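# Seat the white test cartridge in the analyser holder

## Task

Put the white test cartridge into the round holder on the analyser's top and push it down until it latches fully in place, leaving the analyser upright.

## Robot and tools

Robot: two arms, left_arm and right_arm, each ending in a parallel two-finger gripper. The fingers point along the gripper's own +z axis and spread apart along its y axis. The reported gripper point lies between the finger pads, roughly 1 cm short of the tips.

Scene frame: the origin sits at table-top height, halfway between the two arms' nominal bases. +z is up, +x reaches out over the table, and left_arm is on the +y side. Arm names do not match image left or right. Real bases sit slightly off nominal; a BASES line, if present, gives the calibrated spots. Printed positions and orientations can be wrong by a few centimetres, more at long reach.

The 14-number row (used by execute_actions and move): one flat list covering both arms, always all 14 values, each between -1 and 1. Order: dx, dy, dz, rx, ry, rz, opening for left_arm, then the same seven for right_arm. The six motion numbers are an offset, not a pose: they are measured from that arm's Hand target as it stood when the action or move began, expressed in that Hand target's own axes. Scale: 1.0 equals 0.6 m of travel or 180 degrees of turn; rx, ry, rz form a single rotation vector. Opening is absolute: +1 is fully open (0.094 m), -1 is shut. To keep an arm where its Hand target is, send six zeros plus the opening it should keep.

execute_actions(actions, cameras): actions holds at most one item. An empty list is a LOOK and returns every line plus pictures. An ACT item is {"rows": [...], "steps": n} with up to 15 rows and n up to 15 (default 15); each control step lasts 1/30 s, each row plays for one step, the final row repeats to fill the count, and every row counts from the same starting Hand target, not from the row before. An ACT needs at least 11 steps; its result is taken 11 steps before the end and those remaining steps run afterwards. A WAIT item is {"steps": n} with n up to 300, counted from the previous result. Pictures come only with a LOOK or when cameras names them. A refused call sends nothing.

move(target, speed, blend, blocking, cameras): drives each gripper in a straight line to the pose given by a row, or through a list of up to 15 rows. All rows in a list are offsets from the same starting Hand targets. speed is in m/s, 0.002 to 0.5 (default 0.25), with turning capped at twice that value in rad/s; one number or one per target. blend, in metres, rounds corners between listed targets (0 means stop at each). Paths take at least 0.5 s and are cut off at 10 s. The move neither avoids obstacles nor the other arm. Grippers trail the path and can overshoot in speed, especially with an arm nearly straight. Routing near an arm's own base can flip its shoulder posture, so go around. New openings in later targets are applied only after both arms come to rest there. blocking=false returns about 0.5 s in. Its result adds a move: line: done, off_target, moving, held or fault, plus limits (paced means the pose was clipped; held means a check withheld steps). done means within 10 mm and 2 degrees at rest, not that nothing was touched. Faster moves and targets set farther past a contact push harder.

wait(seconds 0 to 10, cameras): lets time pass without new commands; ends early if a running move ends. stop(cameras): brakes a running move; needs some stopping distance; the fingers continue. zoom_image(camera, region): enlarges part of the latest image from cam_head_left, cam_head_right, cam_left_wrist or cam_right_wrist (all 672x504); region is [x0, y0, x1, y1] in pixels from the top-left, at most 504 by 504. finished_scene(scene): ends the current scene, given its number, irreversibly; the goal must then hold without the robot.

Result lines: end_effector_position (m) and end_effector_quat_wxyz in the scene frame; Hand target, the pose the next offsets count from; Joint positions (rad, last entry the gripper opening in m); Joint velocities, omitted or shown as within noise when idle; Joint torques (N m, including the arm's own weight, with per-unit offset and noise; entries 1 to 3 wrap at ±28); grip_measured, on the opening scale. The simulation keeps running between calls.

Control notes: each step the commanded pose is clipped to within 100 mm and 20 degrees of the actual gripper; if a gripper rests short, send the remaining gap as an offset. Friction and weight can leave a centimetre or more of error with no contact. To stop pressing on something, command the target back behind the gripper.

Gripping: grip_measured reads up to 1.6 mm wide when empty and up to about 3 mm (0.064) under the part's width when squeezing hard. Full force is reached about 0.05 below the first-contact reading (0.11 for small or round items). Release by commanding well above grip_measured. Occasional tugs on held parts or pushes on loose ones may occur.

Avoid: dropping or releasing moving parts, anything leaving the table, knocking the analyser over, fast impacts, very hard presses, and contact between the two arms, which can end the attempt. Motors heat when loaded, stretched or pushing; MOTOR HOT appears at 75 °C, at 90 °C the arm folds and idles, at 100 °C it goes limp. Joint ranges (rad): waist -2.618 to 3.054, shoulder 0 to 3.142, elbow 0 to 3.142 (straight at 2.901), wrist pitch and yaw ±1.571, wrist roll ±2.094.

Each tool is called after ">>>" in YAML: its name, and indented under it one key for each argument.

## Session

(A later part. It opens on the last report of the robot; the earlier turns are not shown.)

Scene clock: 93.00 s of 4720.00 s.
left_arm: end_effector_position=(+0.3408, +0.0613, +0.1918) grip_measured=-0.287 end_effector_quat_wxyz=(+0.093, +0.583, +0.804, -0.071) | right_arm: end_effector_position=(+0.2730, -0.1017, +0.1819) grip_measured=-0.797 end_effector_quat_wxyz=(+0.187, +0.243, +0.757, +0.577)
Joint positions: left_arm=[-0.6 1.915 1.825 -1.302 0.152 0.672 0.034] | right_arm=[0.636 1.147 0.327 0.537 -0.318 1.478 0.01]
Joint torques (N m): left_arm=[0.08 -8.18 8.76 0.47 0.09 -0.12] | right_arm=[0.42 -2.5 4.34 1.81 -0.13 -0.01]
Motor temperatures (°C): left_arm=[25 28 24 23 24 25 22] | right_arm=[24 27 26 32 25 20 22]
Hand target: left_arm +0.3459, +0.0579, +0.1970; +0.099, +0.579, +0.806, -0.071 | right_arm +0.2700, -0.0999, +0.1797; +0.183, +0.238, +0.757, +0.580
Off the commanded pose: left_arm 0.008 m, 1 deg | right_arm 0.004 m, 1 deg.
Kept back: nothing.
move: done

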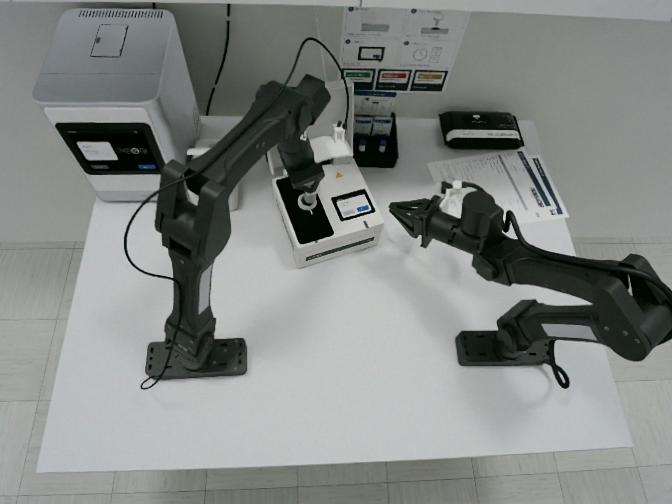

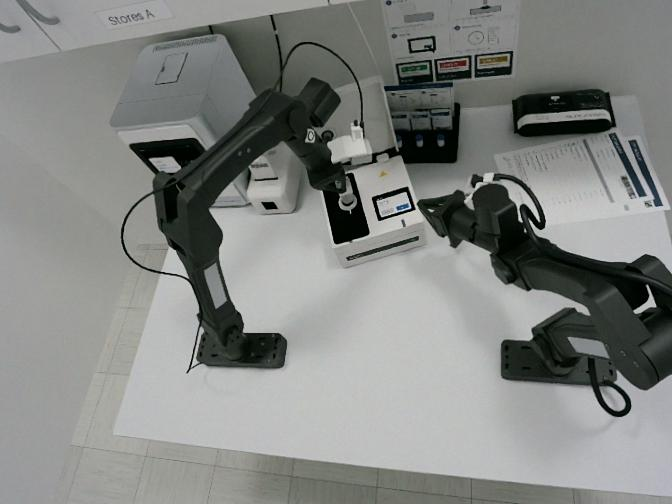

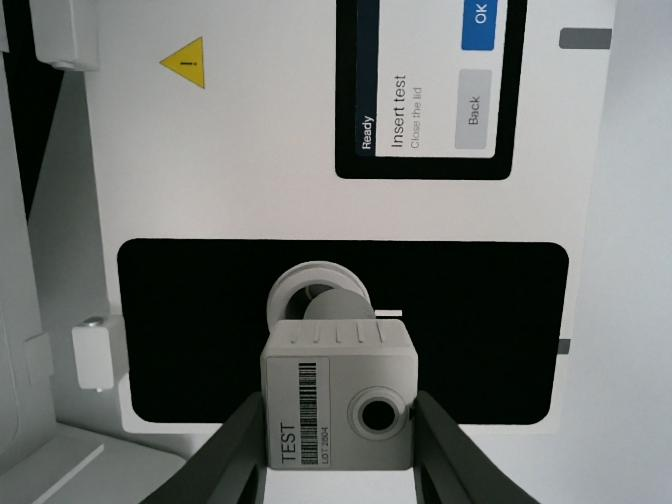

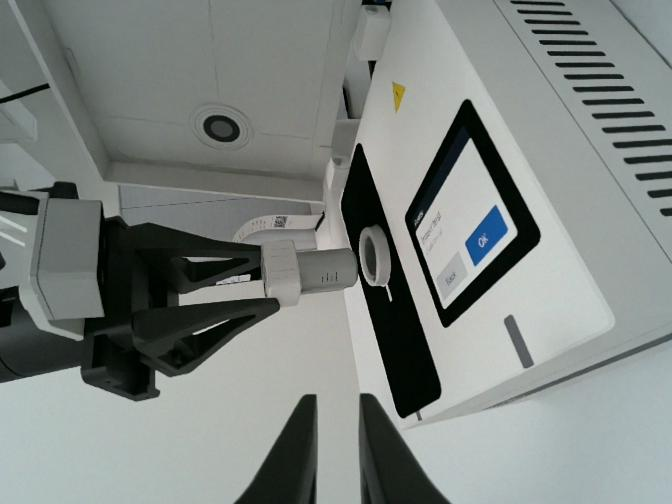

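>>> move:
  target: [0.0061, 0.0121, 0.0122, 0, 0, 0, -0.5, 0, 0, 0, 0, 0, 0, -0.8]
  speed: 0.08
  cameras: ["cam_left_wrist", "cam_right_wrist"]

>>> zoom_image:
  camera: "cam_right_wrist"
  region: [240, 200, 420, 330]

>>> zoom_image:
  camera: "cam_left_wrist"
  region: [240, 240, 430, 430]

Scene clock: 99.33 s of 4720.00 s.
left_arm: end_effector_position=(+0.3444, +0.0651, +0.1875) grip_measured=-0.287 end_effector_quat_wxyz=(+0.088, +0.577, +0.809, -0.070) | right_arm: end_effector_position=(+0.2730, -0.1017, +0.1819) grip_measured=-0.797 end_effector_quat_wxyz=(+0.187, +0.243, +0.757, +0.577)
Joint positions: left_arm=[-0.587 1.926 1.825 -1.302 0.151 0.672 0.034] | right_arm=[0.636 1.147 0.327 0.537 -0.318 1.478 0.01]
Joint torques (N m): left_arm=[0.58 -8.42 7.28 0.64 0.14 0.07] | right_arm=[0.49 -2.51 4.22 1.81 -0.13 -0.01]
Hand target: left_arm +0.3522, +0.0620, +0.1891; +0.099, +0.578, +0.807, -0.071 | right_arm +0.2700, -0.0999, +0.1797; +0.183, +0.238, +0.757, +0.580
Off the commanded pose: left_arm 0.009 m, 1 deg | right_arm 0.004 m, 1 deg.
Kept back: nothing.
move: done
Images, in order: cam_left_wrist, cam_right_wrist.

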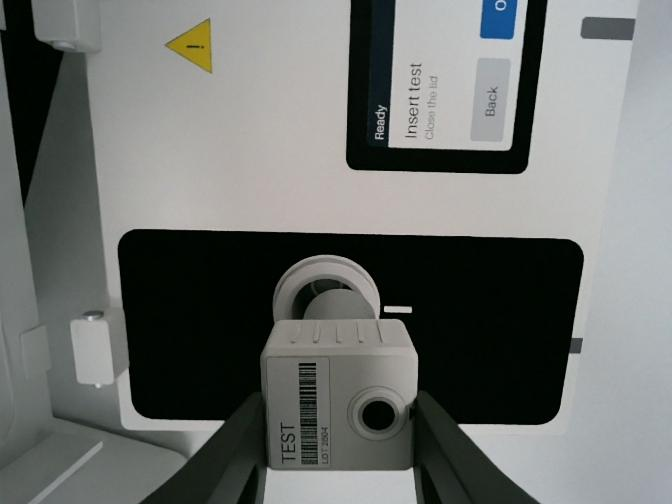

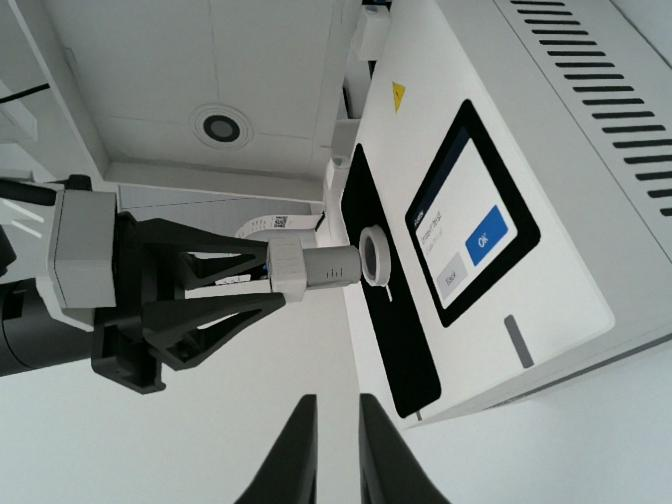

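Scaled by 2.800.

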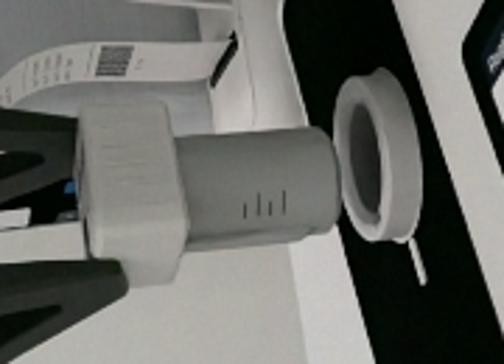

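Scaled by 2.653.

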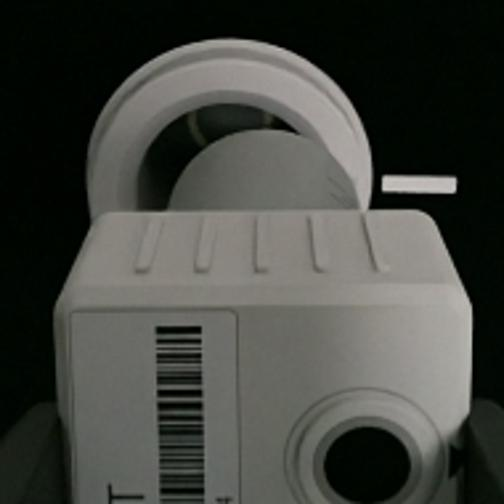

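>>> move:
  target: [0.0016, 0.0109, 0.0065, -0.0022, 0, 0.0059, -0.5, 0, 0, 0, 0, 0, 0, -0.8]
  speed: 0.08
  cameras: ["cam_left_wrist", "cam_right_wrist"]

>>> zoom_image:
  camera: "cam_right_wrist"
  region: [240, 200, 420, 330]

>>> zoom_image:
  camera: "cam_left_wrist"
  region: [240, 240, 430, 430]

Scene clock: 102.70 s of 4720.00 s.
left_arm: end_effector_position=(+0.3501, +0.0663, +0.1837) grip_measured=-0.287 end_effector_quat_wxyz=(+0.091, +0.584, +0.804, -0.068) | right_arm: end_effector_position=(+0.2729, -0.1017, +0.1819) grip_measured=-0.797 end_effector_quat_wxyz=(+0.187, +0.243, +0.757, +0.577)
Joint positions: left_arm=[-0.577 1.938 1.825 -1.288 0.15 0.698 0.034] | right_arm=[0.636 1.147 0.327 0.537 -0.318 1.478 0.01]
Joint torques (N m): left_arm=[0.69 -8.62 7.25 0.63 0.1 0.07] | right_arm=[0.47 -2.43 4.33 1.83 -0.14 0]
Hand target: left_arm +0.3584, +0.0640, +0.1851; +0.102, +0.586, +0.801, -0.067 | right_arm +0.2699, -0.0999, +0.1797; +0.183, +0.238, +0.757, +0.580
Off the commanded pose: left_arm 0.009 m, 1 deg | right_arm 0.004 m, 1 deg.
Kept back: nothing.
move: done
Images, in order: cam_left_wrist, cam_right_wrist.

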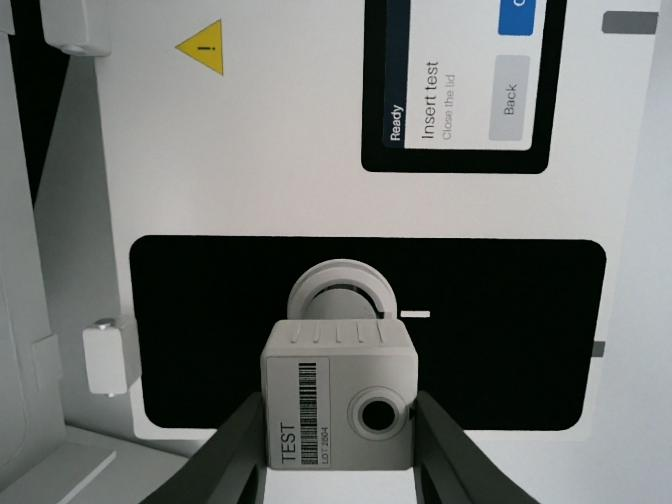

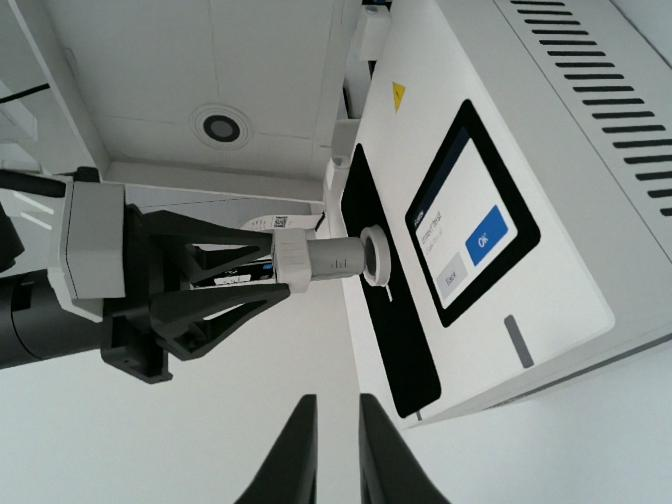

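Scaled by 2.800.

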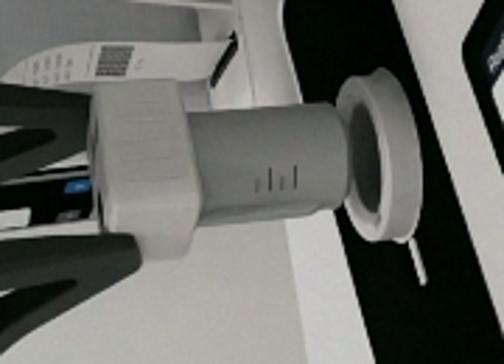

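Scaled by 2.653.

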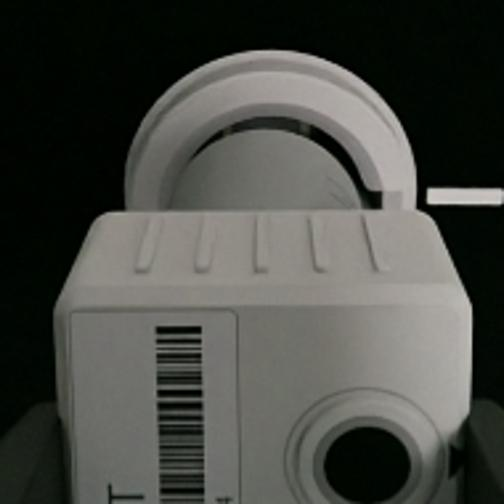

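>>> move:
  target: [0.0053, -0.0003, 0.0212, 0.0011, 0, 0.0043, -0.5, 0, 0, 0, 0, 0, 0, -0.8]
  speed: 0.05
  cameras: ["cam_left_wrist", "cam_right_wrist"]

>>> zoom_image:
  camera: "cam_right_wrist"
  region: [240, 200, 420, 330]

>>> zoom_image:
  camera: "cam_left_wrist"
  region: [240, 240, 430, 430]

Scene clock: 106.77 s of 4720.00 s.
left_arm: end_effector_position=(+0.3560, +0.0627, +0.1792) grip_measured=-0.287 end_effector_quat_wxyz=(+0.104, +0.591, +0.797, -0.066) | right_arm: end_effector_position=(+0.2729, -0.1017, +0.1819) grip_measured=-0.797 end_effector_quat_wxyz=(+0.187, +0.243, +0.757, +0.577)
Joint positions: left_arm=[-0.577 1.938 1.803 -1.239 0.15 0.714 0.034] | right_arm=[0.636 1.147 0.327 0.537 -0.318 1.478 0.01]
Joint torques (N m): left_arm=[0.79 -8.91 4.67 0.68 0.14 0.09] | right_arm=[0.49 -2.51 4.3 1.81 -0.14 -0.01]
Hand target: left_arm +0.3583, +0.0640, +0.1720; +0.101, +0.591, +0.797, -0.068 | right_arm +0.2699, -0.0999, +0.1797; +0.183, +0.238, +0.757, +0.580
Off the commanded pose: left_arm 0.008 m, 0 deg | right_arm 0.004 m, 1 deg.
Kept back: nothing.
move: done
Images, in order: cam_left_wrist, cam_right_wrist.

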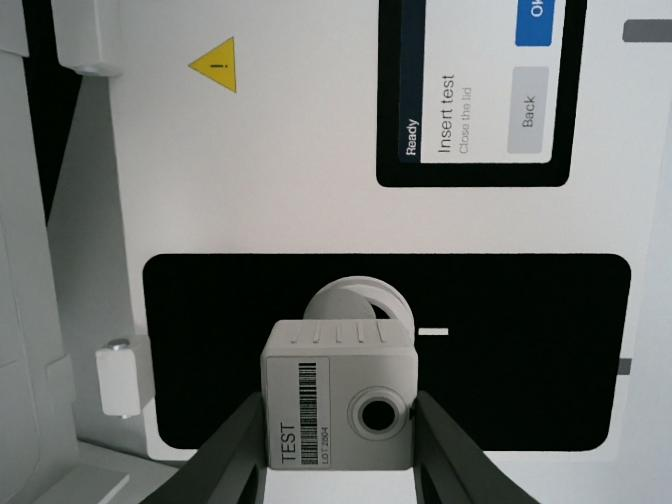

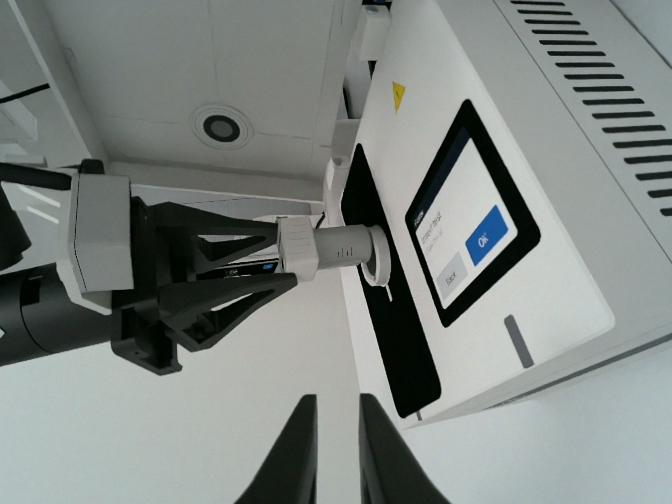

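Scaled by 2.800.

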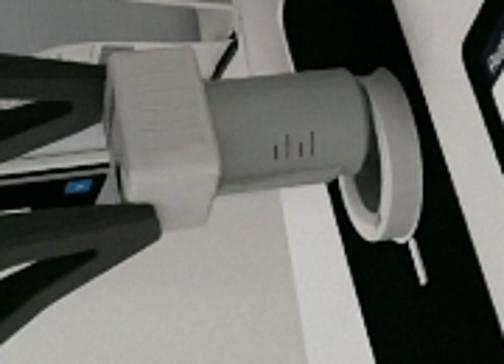

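Scaled by 2.653.

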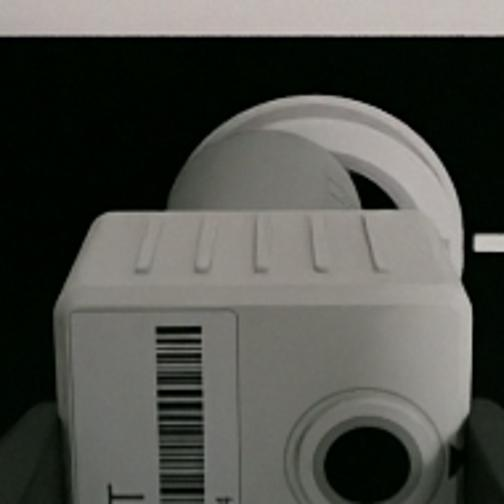

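>>> move:
  target:
    - [0.0031, -0.0088, -0.0148, 0, 0, 0, -0.5, 0, 0, 0, 0, 0, 0, -0.8]
    - [0.0080, -0.0089, 0.0046, 0, 0, 0, -0.5, 0, 0, 0, 0, 0, 0, -0.8]
  speed: 0.06
  cameras: ["cam_left_wrist", "cam_right_wrist"]

>>> zoom_image:
  camera: "cam_right_wrist"
  region: [240, 200, 420, 330]

>>> zoom_image:
  camera: "cam_left_wrist"
  region: [240, 240, 430, 430]

Scene clock: 109.40 s of 4720.00 s.
left_arm: end_effector_position=(+0.3551, +0.0637, +0.1769) grip_measured=-0.287 end_effector_quat_wxyz=(+0.109, +0.591, +0.797, -0.066) | right_arm: end_effector_position=(+0.2729, -0.1017, +0.1819) grip_measured=-0.797 end_effector_quat_wxyz=(+0.187, +0.243, +0.757, +0.577)
Joint positions: left_arm=[-0.576 1.92 1.768 -1.211 0.151 0.715 0.034] | right_arm=[0.636 1.147 0.327 0.537 -0.318 1.478 0.01]
Joint torques (N m): left_arm=[0.39 -9.62 3.26 0.74 0.13 0.03] | right_arm=[0.46 -2.44 4.33 1.83 -0.14 0]
Hand target: left_arm +0.3522, +0.0664, +0.1680; +0.101, +0.591, +0.797, -0.068 | right_arm +0.2699, -0.0999, +0.1797; +0.183, +0.238, +0.757, +0.580
Off the commanded pose: left_arm 0.010 m, 1 deg | right_arm 0.004 m, 1 deg.
Kept back: nothing.
move: done
Images, in order: cam_left_wrist, cam_right_wrist.

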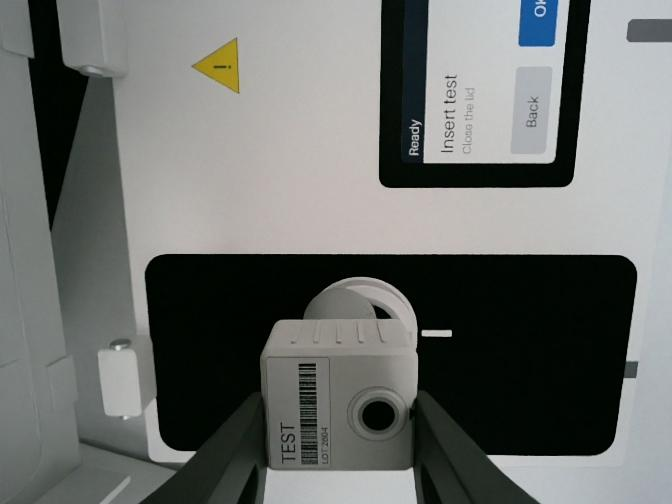

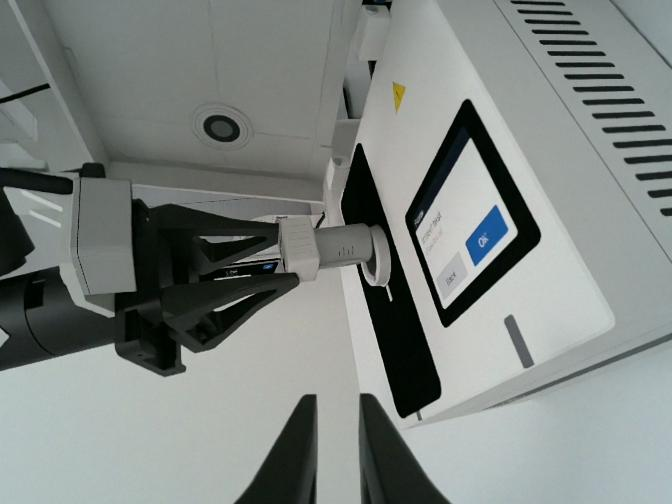

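Scaled by 2.800.

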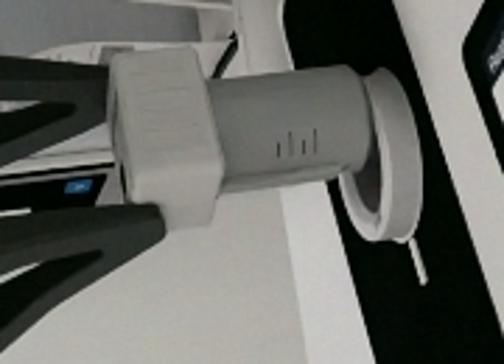

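Scaled by 2.653.

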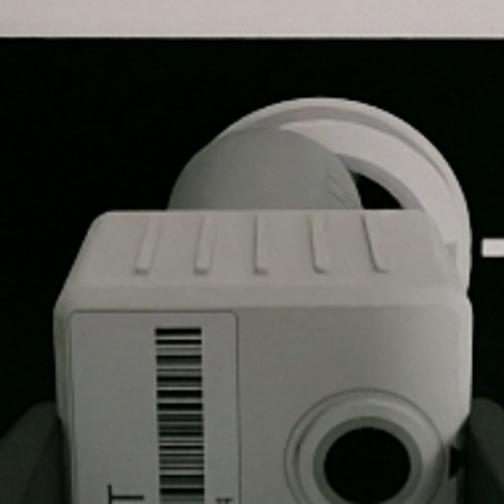

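>>> move:
  target:
    - [-0.0034, -0.0077, -0.0302, 0.0072, 0.0028, 0, -0.5, 0, 0, 0, 0, 0, 0, -0.8]
    - [0.0015, -0.0079, -0.0108, 0.0072, 0.0028, 0, -0.5, 0, 0, 0, 0, 0, 0, -0.8]
  speed: 0.08
  cameras: ["cam_left_wrist", "cam_right_wrist"]

>>> zoom_image:
  camera: "cam_right_wrist"
  region: [240, 200, 420, 330]

>>> zoom_image:
  camera: "cam_left_wrist"
  region: [240, 240, 430, 430]

Scene clock: 114.50 s of 4720.00 s.
left_arm: end_effector_position=(+0.3474, +0.0682, +0.1774) grip_measured=-0.287 end_effector_quat_wxyz=(+0.092, +0.591, +0.799, -0.068) | right_arm: end_effector_position=(+0.2729, -0.1017, +0.1820) grip_measured=-0.797 end_effector_quat_wxyz=(+0.187, +0.243, +0.757, +0.577)
Joint positions: left_arm=[-0.576 1.92 1.776 -1.255 0.152 0.715 0.034] | right_arm=[0.636 1.147 0.327 0.538 -0.318 1.478 0.01]
Joint torques (N m): left_arm=[0.4 -9.33 4.89 0.62 0.25 0.07] | right_arm=[0.47 -2.51 4.4 1.82 -0.13 -0.02]
Hand target: left_arm +0.3468, +0.0674, +0.1740; +0.091, +0.593, +0.797, -0.075 | right_arm +0.2699, -0.0999, +0.1797; +0.183, +0.238, +0.757, +0.581
Off the commanded pose: left_arm 0.004 m, 1 deg | right_arm 0.004 m, 1 deg.
Kept back: nothing.
move: done
Images, in order: cam_left_wrist, cam_right_wrist.

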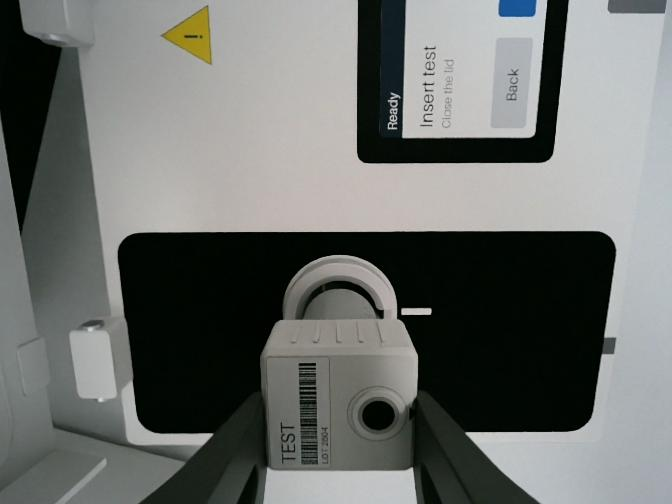

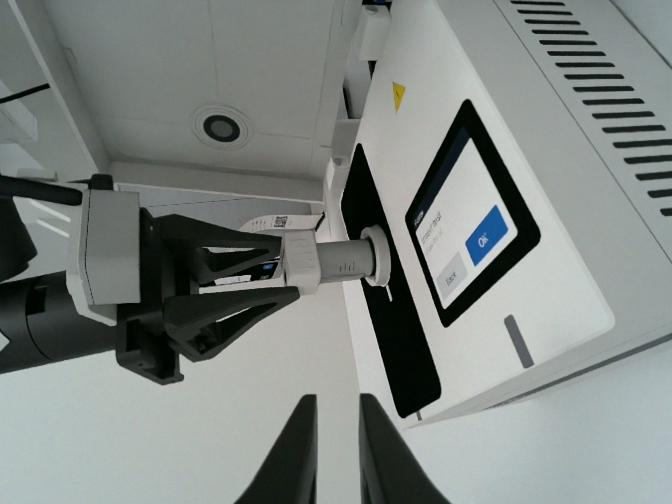

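Scaled by 2.800.

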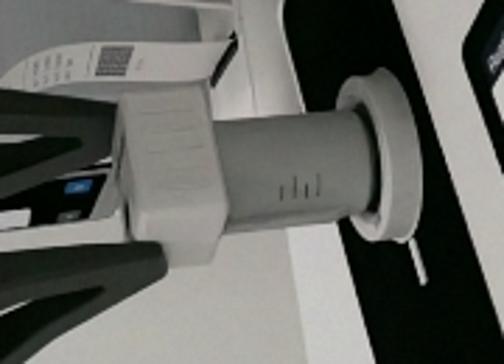

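Scaled by 2.653.

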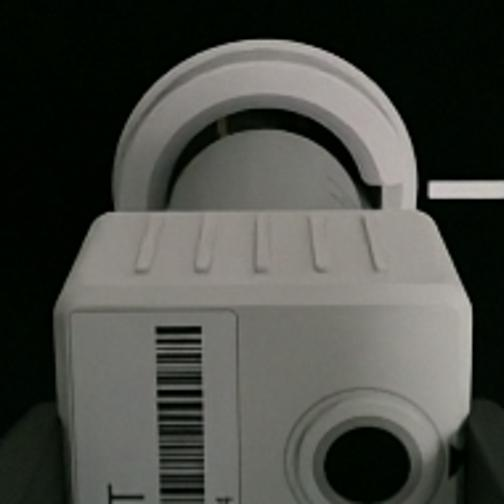

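>>> execute_actions:
  actions: []
  cameras: ["cam_left_wrist","cam_right_wrist"]

Scene clock: 129.07 s of 4720.00 s.
left_arm: end_effector_position=(+0.3474, +0.0682, +0.1774) grip_measured=-0.287 end_effector_quat_wxyz=(+0.092, +0.591, +0.799, -0.068) | right_arm: end_effector_position=(+0.2729, -0.1017, +0.1820) grip_measured=-0.797 end_effector_quat_wxyz=(+0.187, +0.243, +0.757, +0.577)
Joint positions: left_arm=[-0.576 1.92 1.776 -1.255 0.152 0.715 0.034] | right_arm=[0.636 1.147 0.327 0.538 -0.318 1.478 0.01]
Joint velocities: within noise
Joint torques (N m): left_arm=[0.4 -9.29 4.88 0.61 0.25 0.07] | right_arm=[0.55 -2.48 4.3 1.83 -0.13 0]
Motor temperatures (°C): left_arm=[25 30 24 24 24 25 23] | right_arm=[24 27 26 34 25 20 22]
Heat: left arm: 30 °C; right arm: 34 °C.
Hand target: left_arm +0.3468, +0.0674, +0.1740; +0.091, +0.593, +0.797, -0.075 | right_arm +0.2699, -0.0999, +0.1797; +0.183, +0.238, +0.757, +0.580
Off the commanded pose: left_arm 0.004 m, 1 deg | right_arm 0.004 m, 1 deg.
Steps of this call (1-437: nothing new was sent). Readings (end_effector_position of left_arm | right_arm):
1: (+0.3474, +0.0682, +0.1774) | (+0.2729, -0.1017, +0.1820)
2: (+0.3474, +0.0682, +0.1774) | (+0.2729, -0.1017, +0.1820)
4: (+0.3474, +0.0682, +0.1774) | (+0.2729, -0.1017, +0.1820)
8: (+0.3474, +0.0682, +0.1774) | (+0.2729, -0.1017, +0.1820)
437: the state above
Images, in order (width x height): cam_left_wrist 672x504, cam_right_wrist 672x504.

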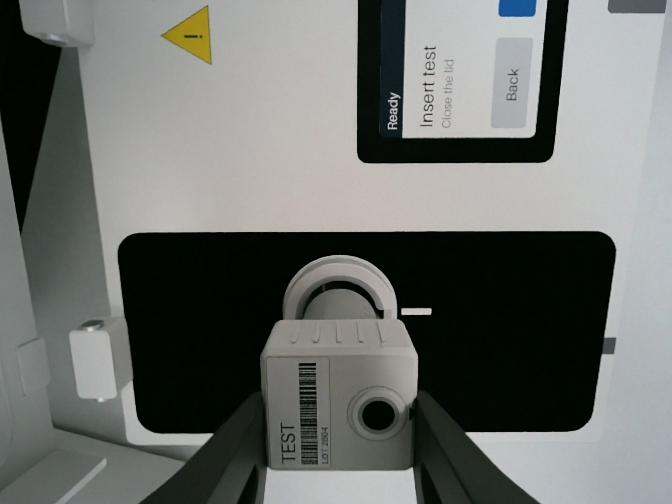

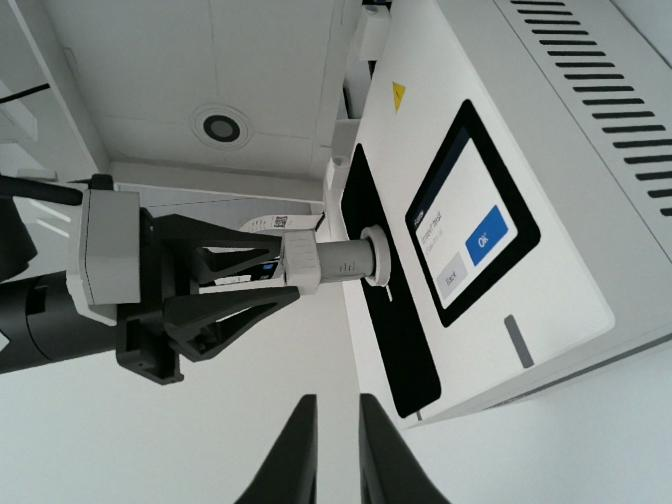

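>>> move:
  target: [0.00468, 0.00023, 0.01947, 0, 0, 0, -0.5, 0, 0, 0, 0, 0, 0, -0.8]
  speed: 0.04
  cameras: ["cam_left_wrist", "cam_right_wrist"]

Scene clock: 130.77 s of 4720.00 s.
left_arm: end_effector_position=(+0.3480, +0.0672, +0.1658) grip_measured=-0.287 end_effector_quat_wxyz=(+0.092, +0.591, +0.799, -0.069) | right_arm: end_effector_position=(+0.2729, -0.1017, +0.1820) grip_measured=-0.797 end_effector_quat_wxyz=(+0.187, +0.243, +0.757, +0.577)
Joint positions: left_arm=[-0.576 1.92 1.73 -1.208 0.155 0.716 0.034] | right_arm=[0.636 1.147 0.327 0.538 -0.318 1.478 0.01]
Joint torques (N m): left_arm=[0.4 -9.57 4.56 0.63 0.22 0.07] | right_arm=[0.51 -2.47 4.3 1.83 -0.13 -0.02]
Hand target: left_arm +0.3469, +0.0673, +0.1621; +0.091, +0.593, +0.797, -0.075 | right_arm +0.2699, -0.0999, +0.1797; +0.183, +0.238, +0.757, +0.580
Off the commanded pose: left_arm 0.004 m, 1 deg | right_arm 0.004 m, 1 deg.
Kept back: nothing.
move: done
Images, in order: cam_left_wrist, cam_right_wrist.

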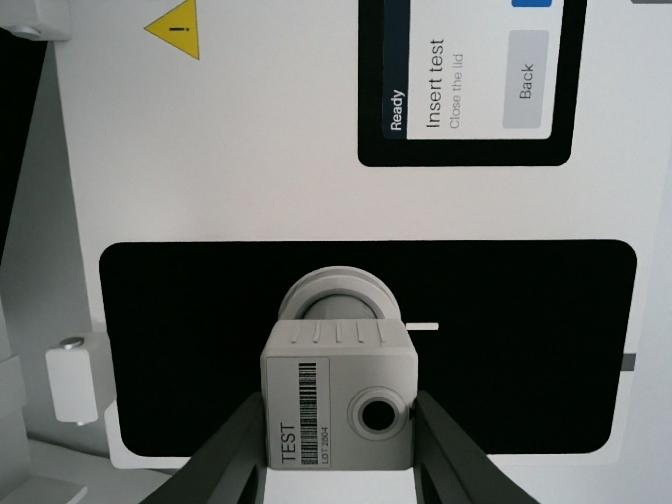

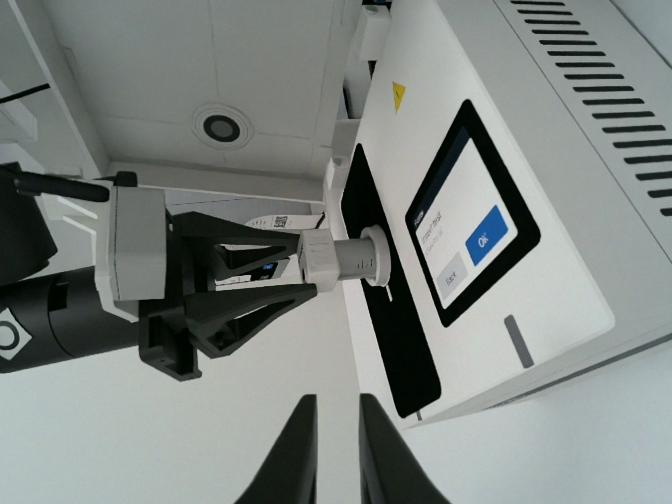

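>>> zoom_image:
  camera: "cam_left_wrist"
  region: [240, 240, 440, 440]

>>> zoom_image:
  camera: "cam_right_wrist"
  region: [240, 200, 420, 330]

Scaled by 2.520.

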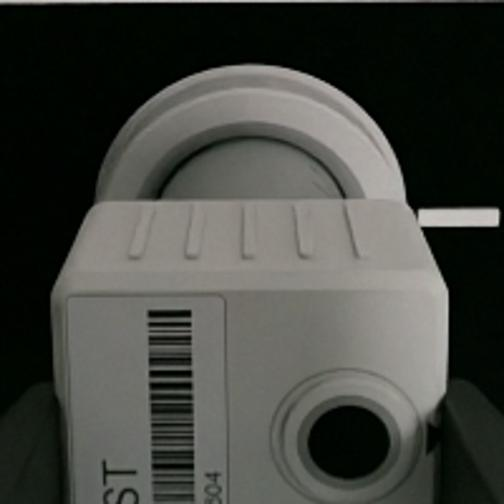

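Scaled by 2.800.

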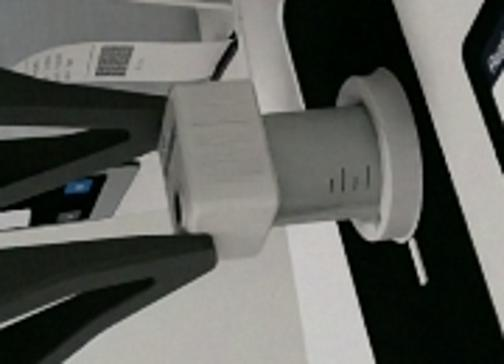

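>>> move:
  target: [0.0078, 0.00039, 0.03246, 0, 0, 0, -0.5, 0, 0, 0, 0, 0, 0, -0.8]
  speed: 0.04
  cameras: ["cam_left_wrist", "cam_right_wrist"]

Scene clock: 132.53 s of 4720.00 s.
left_arm: end_effector_position=(+0.3477, +0.0672, +0.1473) grip_measured=-0.287 end_effector_quat_wxyz=(+0.091, +0.591, +0.799, -0.070) | right_arm: end_effector_position=(+0.2729, -0.1017, +0.1820) grip_measured=-0.797 end_effector_quat_wxyz=(+0.187, +0.243, +0.757, +0.577)
Joint positions: left_arm=[-0.576 1.92 1.656 -1.137 0.155 0.716 0.034] | right_arm=[0.636 1.147 0.327 0.538 -0.318 1.478 0.01]
Joint torques (N m): left_arm=[0.4 -9.52 4.14 0.71 0.2 0.06] | right_arm=[0.5 -2.5 4.25 1.82 -0.14 0]
Hand target: left_arm +0.3469, +0.0673, +0.1420; +0.091, +0.593, +0.797, -0.075 | right_arm +0.2699, -0.0999, +0.1797; +0.183, +0.238, +0.757, +0.580
Off the commanded pose: left_arm 0.005 m, 1 deg | right_arm 0.004 m, 1 deg.
Kept back: nothing.
move: done
Images, in order: cam_left_wrist, cam_right_wrist.

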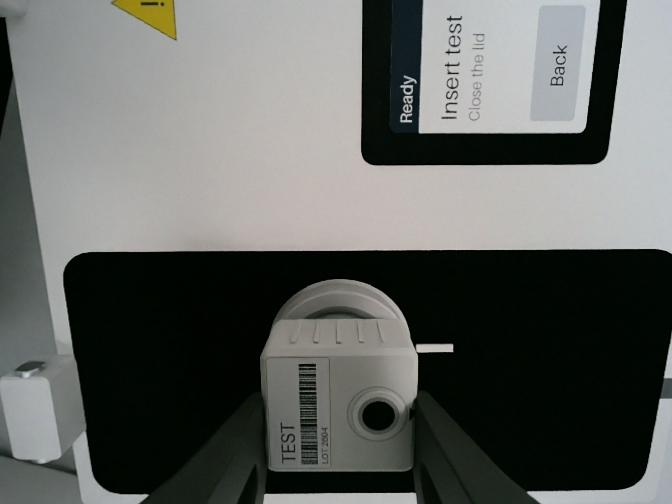

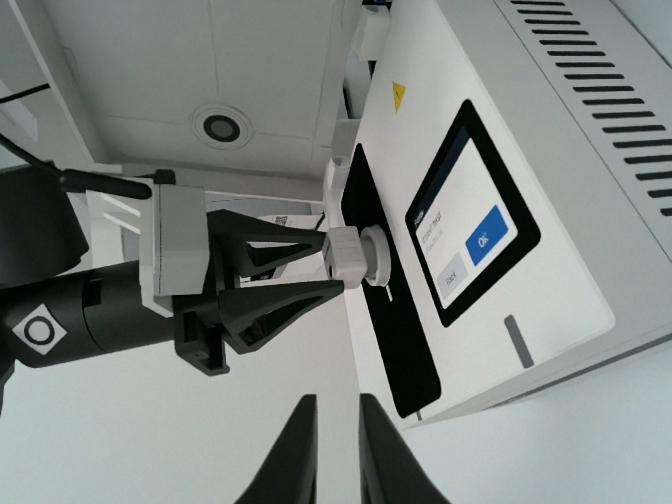

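>>> move:
  target: [0.00585, 0.00029, 0.02434, 0, 0, 0, -0.5, 0, 0, 0, 0, 0, 0, -0.8]
  speed: 0.04
  cameras: ["cam_left_wrist", "cam_right_wrist"]

>>> zoom_image:
  camera: "cam_right_wrist"
  region: [240, 200, 420, 330]

Scene clock: 133.90 s of 4720.00 s.
left_arm: end_effector_position=(+0.3473, +0.0675, +0.1386) grip_measured=-0.287 end_effector_quat_wxyz=(+0.093, +0.591, +0.798, -0.070) | right_arm: end_effector_position=(+0.2729, -0.1017, +0.1820) grip_measured=-0.797 end_effector_quat_wxyz=(+0.187, +0.243, +0.757, +0.577)
Joint positions: left_arm=[-0.576 1.916 1.616 -1.096 0.157 0.718 0.034] | right_arm=[0.636 1.147 0.327 0.538 -0.318 1.478 0.01]
Joint torques (N m): left_arm=[0.32 -8.81 3.12 0.89 0.19 0.04] | right_arm=[0.53 -2.48 4.31 1.82 -0.13 -0.03]
Hand target: left_arm +0.3468, +0.0673, +0.1268; +0.091, +0.593, +0.797, -0.075 | right_arm +0.2699, -0.0999, +0.1797; +0.183, +0.238, +0.757, +0.580
Off the commanded pose: left_arm 0.012 m, 1 deg | right_arm 0.004 m, 1 deg.
Kept back: nothing.
move: off_target (left_arm)
Images, in order: cam_left_wrist, cam_right_wrist.

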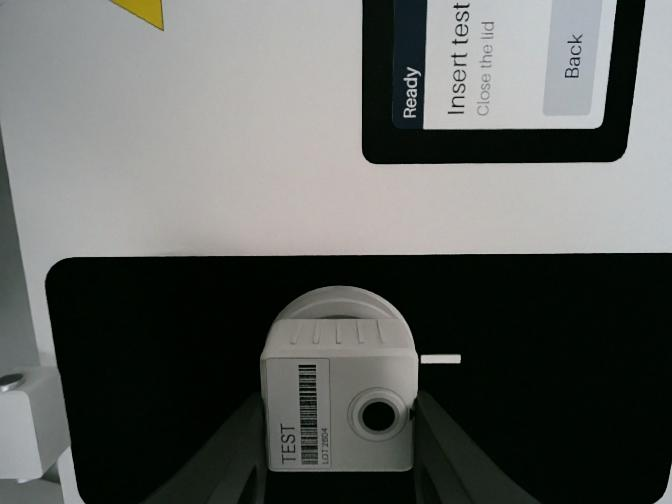

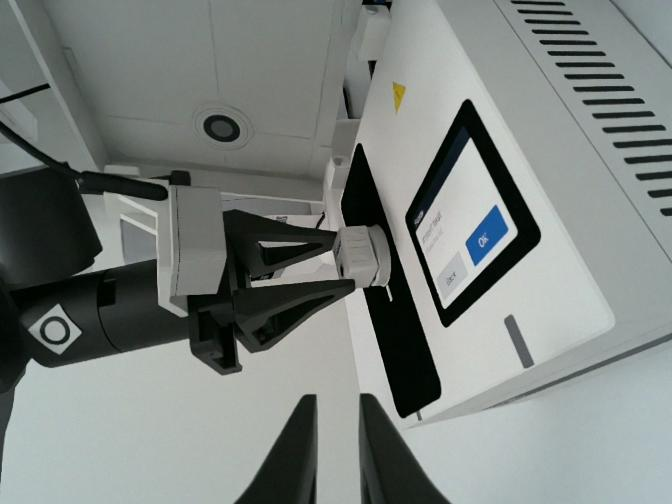

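Scaled by 2.800.

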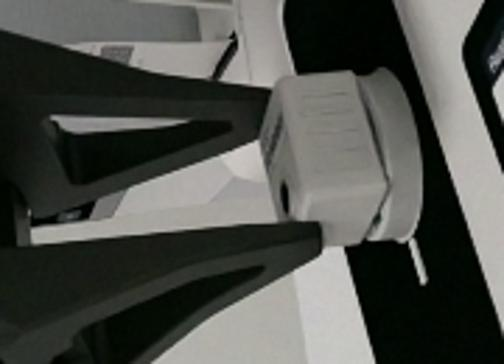

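>>> move:
  target: [0.00468, 0.00023, 0.01947, 0, 0, 0, -0.5, 0, 0, 0, 0, 0, 0, -0.8]
  speed: 0.04
  cameras: ["cam_left_wrist", "cam_right_wrist"]

>>> zoom_image:
  camera: "cam_right_wrist"
  region: [240, 200, 420, 330]

Scene clock: 135.47 s of 4720.00 s.
left_arm: end_effector_position=(+0.3470, +0.0677, +0.1379) grip_measured=-0.287 end_effector_quat_wxyz=(+0.103, +0.591, +0.797, -0.072) | right_arm: end_effector_position=(+0.2729, -0.1017, +0.1820) grip_measured=-0.797 end_effector_quat_wxyz=(+0.187, +0.243, +0.757, +0.577)
Joint positions: left_arm=[-0.573 1.896 1.582 -1.063 0.162 0.719 0.034] | right_arm=[0.636 1.147 0.327 0.538 -0.318 1.478 0.01]
Joint torques (N m): left_arm=[0.09 -6.74 2.54 1.02 0.13 0.02] | right_arm=[0.47 -2.47 4.31 1.82 -0.15 -0.02]
Hand target: left_arm +0.3469, +0.0673, +0.1149; +0.091, +0.593, +0.797, -0.075 | right_arm +0.2699, -0.0999, +0.1797; +0.183, +0.238, +0.757, +0.580
Off the commanded pose: left_arm 0.023 m, 1 deg | right_arm 0.004 m, 1 deg.
Kept back: nothing.
move: off_target (left_arm)
Images, in order: cam_left_wrist, cam_right_wrist.

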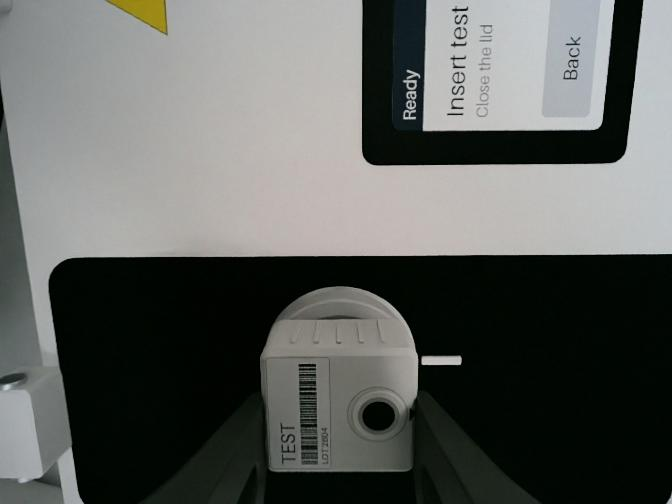

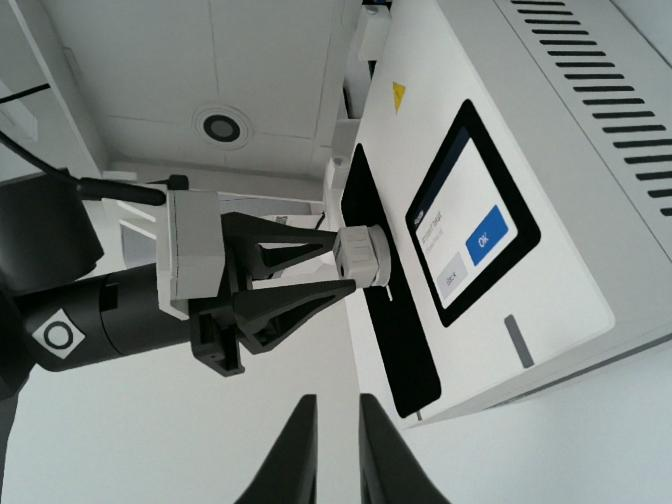

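Scaled by 2.800.

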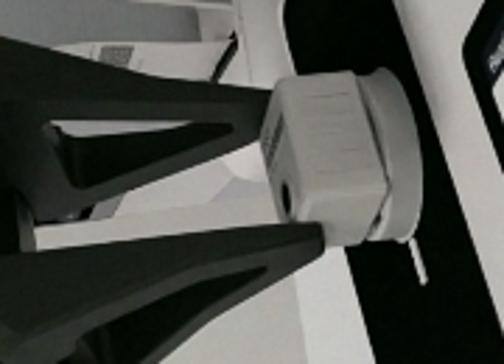

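>>> zoom_image:
  camera: "cam_right_wrist"
  region: [320, 215, 400, 295]

>>> zoom_image:
  camera: "cam_left_wrist"
  region: [250, 270, 430, 400]

Scaled by 6.300.

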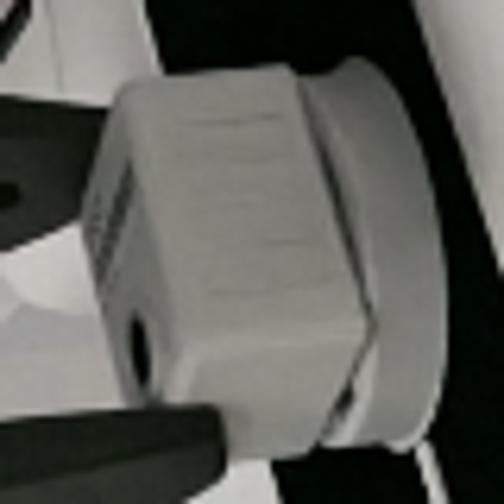

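Scaled by 2.800.

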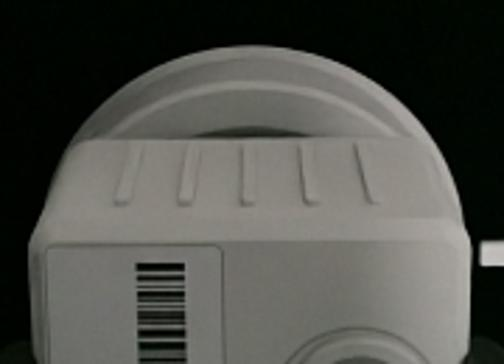

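>>> move:
  target: [0.00468, 0.00023, 0.01947, 0, 0, 0, -0.5, 0, 0, 0, 0, 0, 0, -0.8]
  speed: 0.04
  cameras: ["cam_left_wrist", "cam_right_wrist"]

>>> zoom_image:
  camera: "cam_right_wrist"
  region: [320, 215, 400, 295]

Scene clock: 144.40 s of 4720.00 s.
left_arm: end_effector_position=(+0.3469, +0.0680, +0.1372) grip_measured=-0.287 end_effector_quat_wxyz=(+0.113, +0.590, +0.796, -0.075) | right_arm: end_effector_position=(+0.2729, -0.1017, +0.1820) grip_measured=-0.797 end_effector_quat_wxyz=(+0.187, +0.243, +0.757, +0.577)
Joint positions: left_arm=[-0.569 1.878 1.551 -1.031 0.171 0.721 0.034] | right_arm=[0.636 1.147 0.327 0.538 -0.318 1.478 0.01]
Joint torques (N m): left_arm=[-0.28 -4.7 1.76 1.17 0.03 0.02] | right_arm=[0.51 -2.48 4.29 1.81 -0.14 -0.02]
Hand target: left_arm +0.3468, +0.0674, +0.1028; +0.091, +0.593, +0.797, -0.075 | right_arm +0.2699, -0.0999, +0.1797; +0.183, +0.238, +0.757, +0.580
Off the commanded pose: left_arm 0.034 m, 3 deg | right_arm 0.004 m, 1 deg.
Kept back: nothing.
move: off_target (left_arm)
Images, in order: cam_left_wrist, cam_right_wrist.

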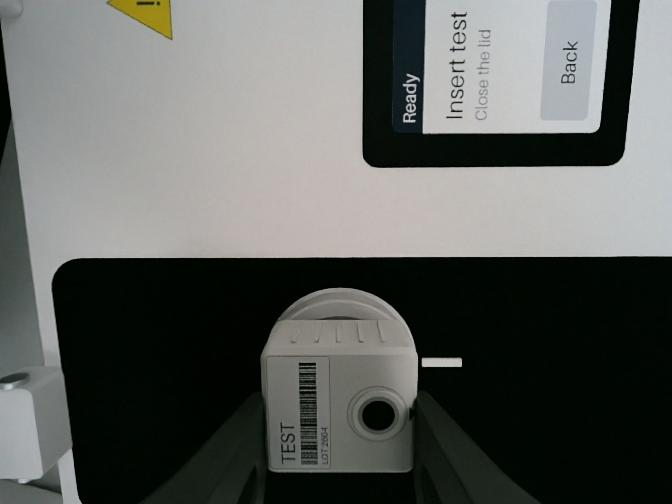

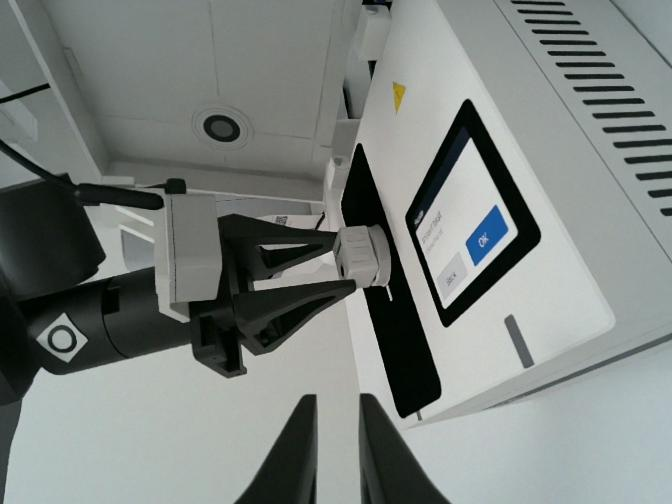

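Scaled by 6.300.

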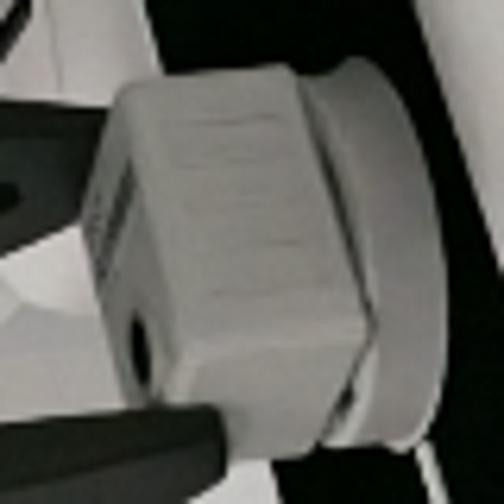

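>>> move:
  target: [0.00585, 0.00029, 0.02434, 0, 0, 0, -0.5, 0, 0, 0, 0, 0, 0, -0.8]
  speed: 0.04
  cameras: ["cam_left_wrist", "cam_right_wrist"]

>>> zoom_image:
  camera: "cam_right_wrist"
  region: [320, 215, 400, 295]

Scene clock: 147.77 s of 4720.00 s.
left_arm: end_effector_position=(+0.3467, +0.0680, +0.1363) grip_measured=-0.287 end_effector_quat_wxyz=(+0.126, +0.590, +0.794, -0.076) | right_arm: end_effector_position=(+0.2729, -0.1017, +0.1820) grip_measured=-0.797 end_effector_quat_wxyz=(+0.187, +0.243, +0.757, +0.577)
Joint positions: left_arm=[-0.567 1.854 1.51 -0.988 0.176 0.721 0.034] | right_arm=[0.636 1.147 0.327 0.538 -0.318 1.478 0.01]
Joint torques (N m): left_arm=[-0.42 -2.29 1.06 1.32 -0.02 0.02] | right_arm=[0.5 -2.5 4.26 1.8 -0.13 -0.01]
Hand target: left_arm +0.3468, +0.0673, +0.0878; +0.091, +0.593, +0.797, -0.075 | right_arm +0.2699, -0.0999, +0.1797; +0.183, +0.238, +0.757, +0.580
Off the commanded pose: left_arm 0.048 m, 4 deg | right_arm 0.004 m, 1 deg.
Kept back: nothing.
move: off_target (left_arm)
Images, in order: cam_left_wrist, cam_right_wrist.

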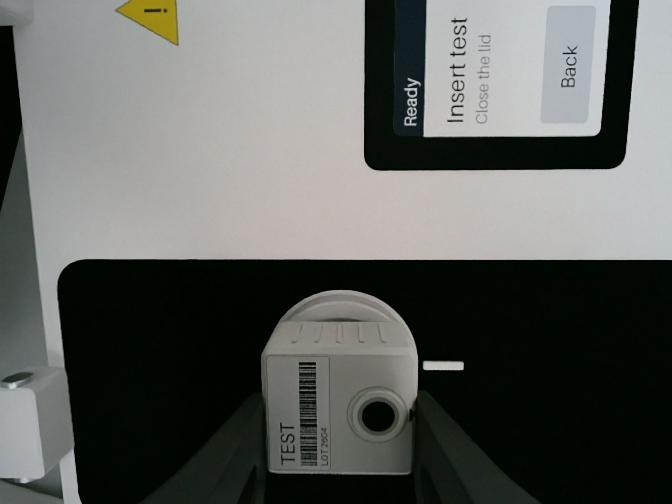

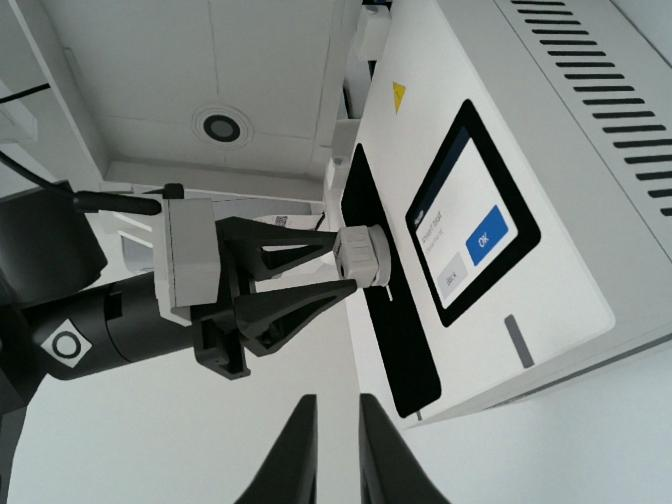

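Scaled by 6.300.

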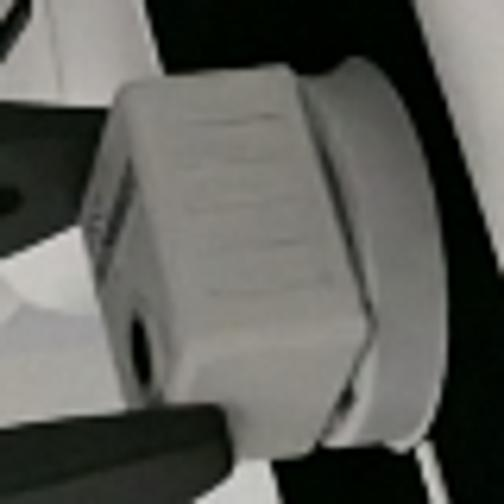

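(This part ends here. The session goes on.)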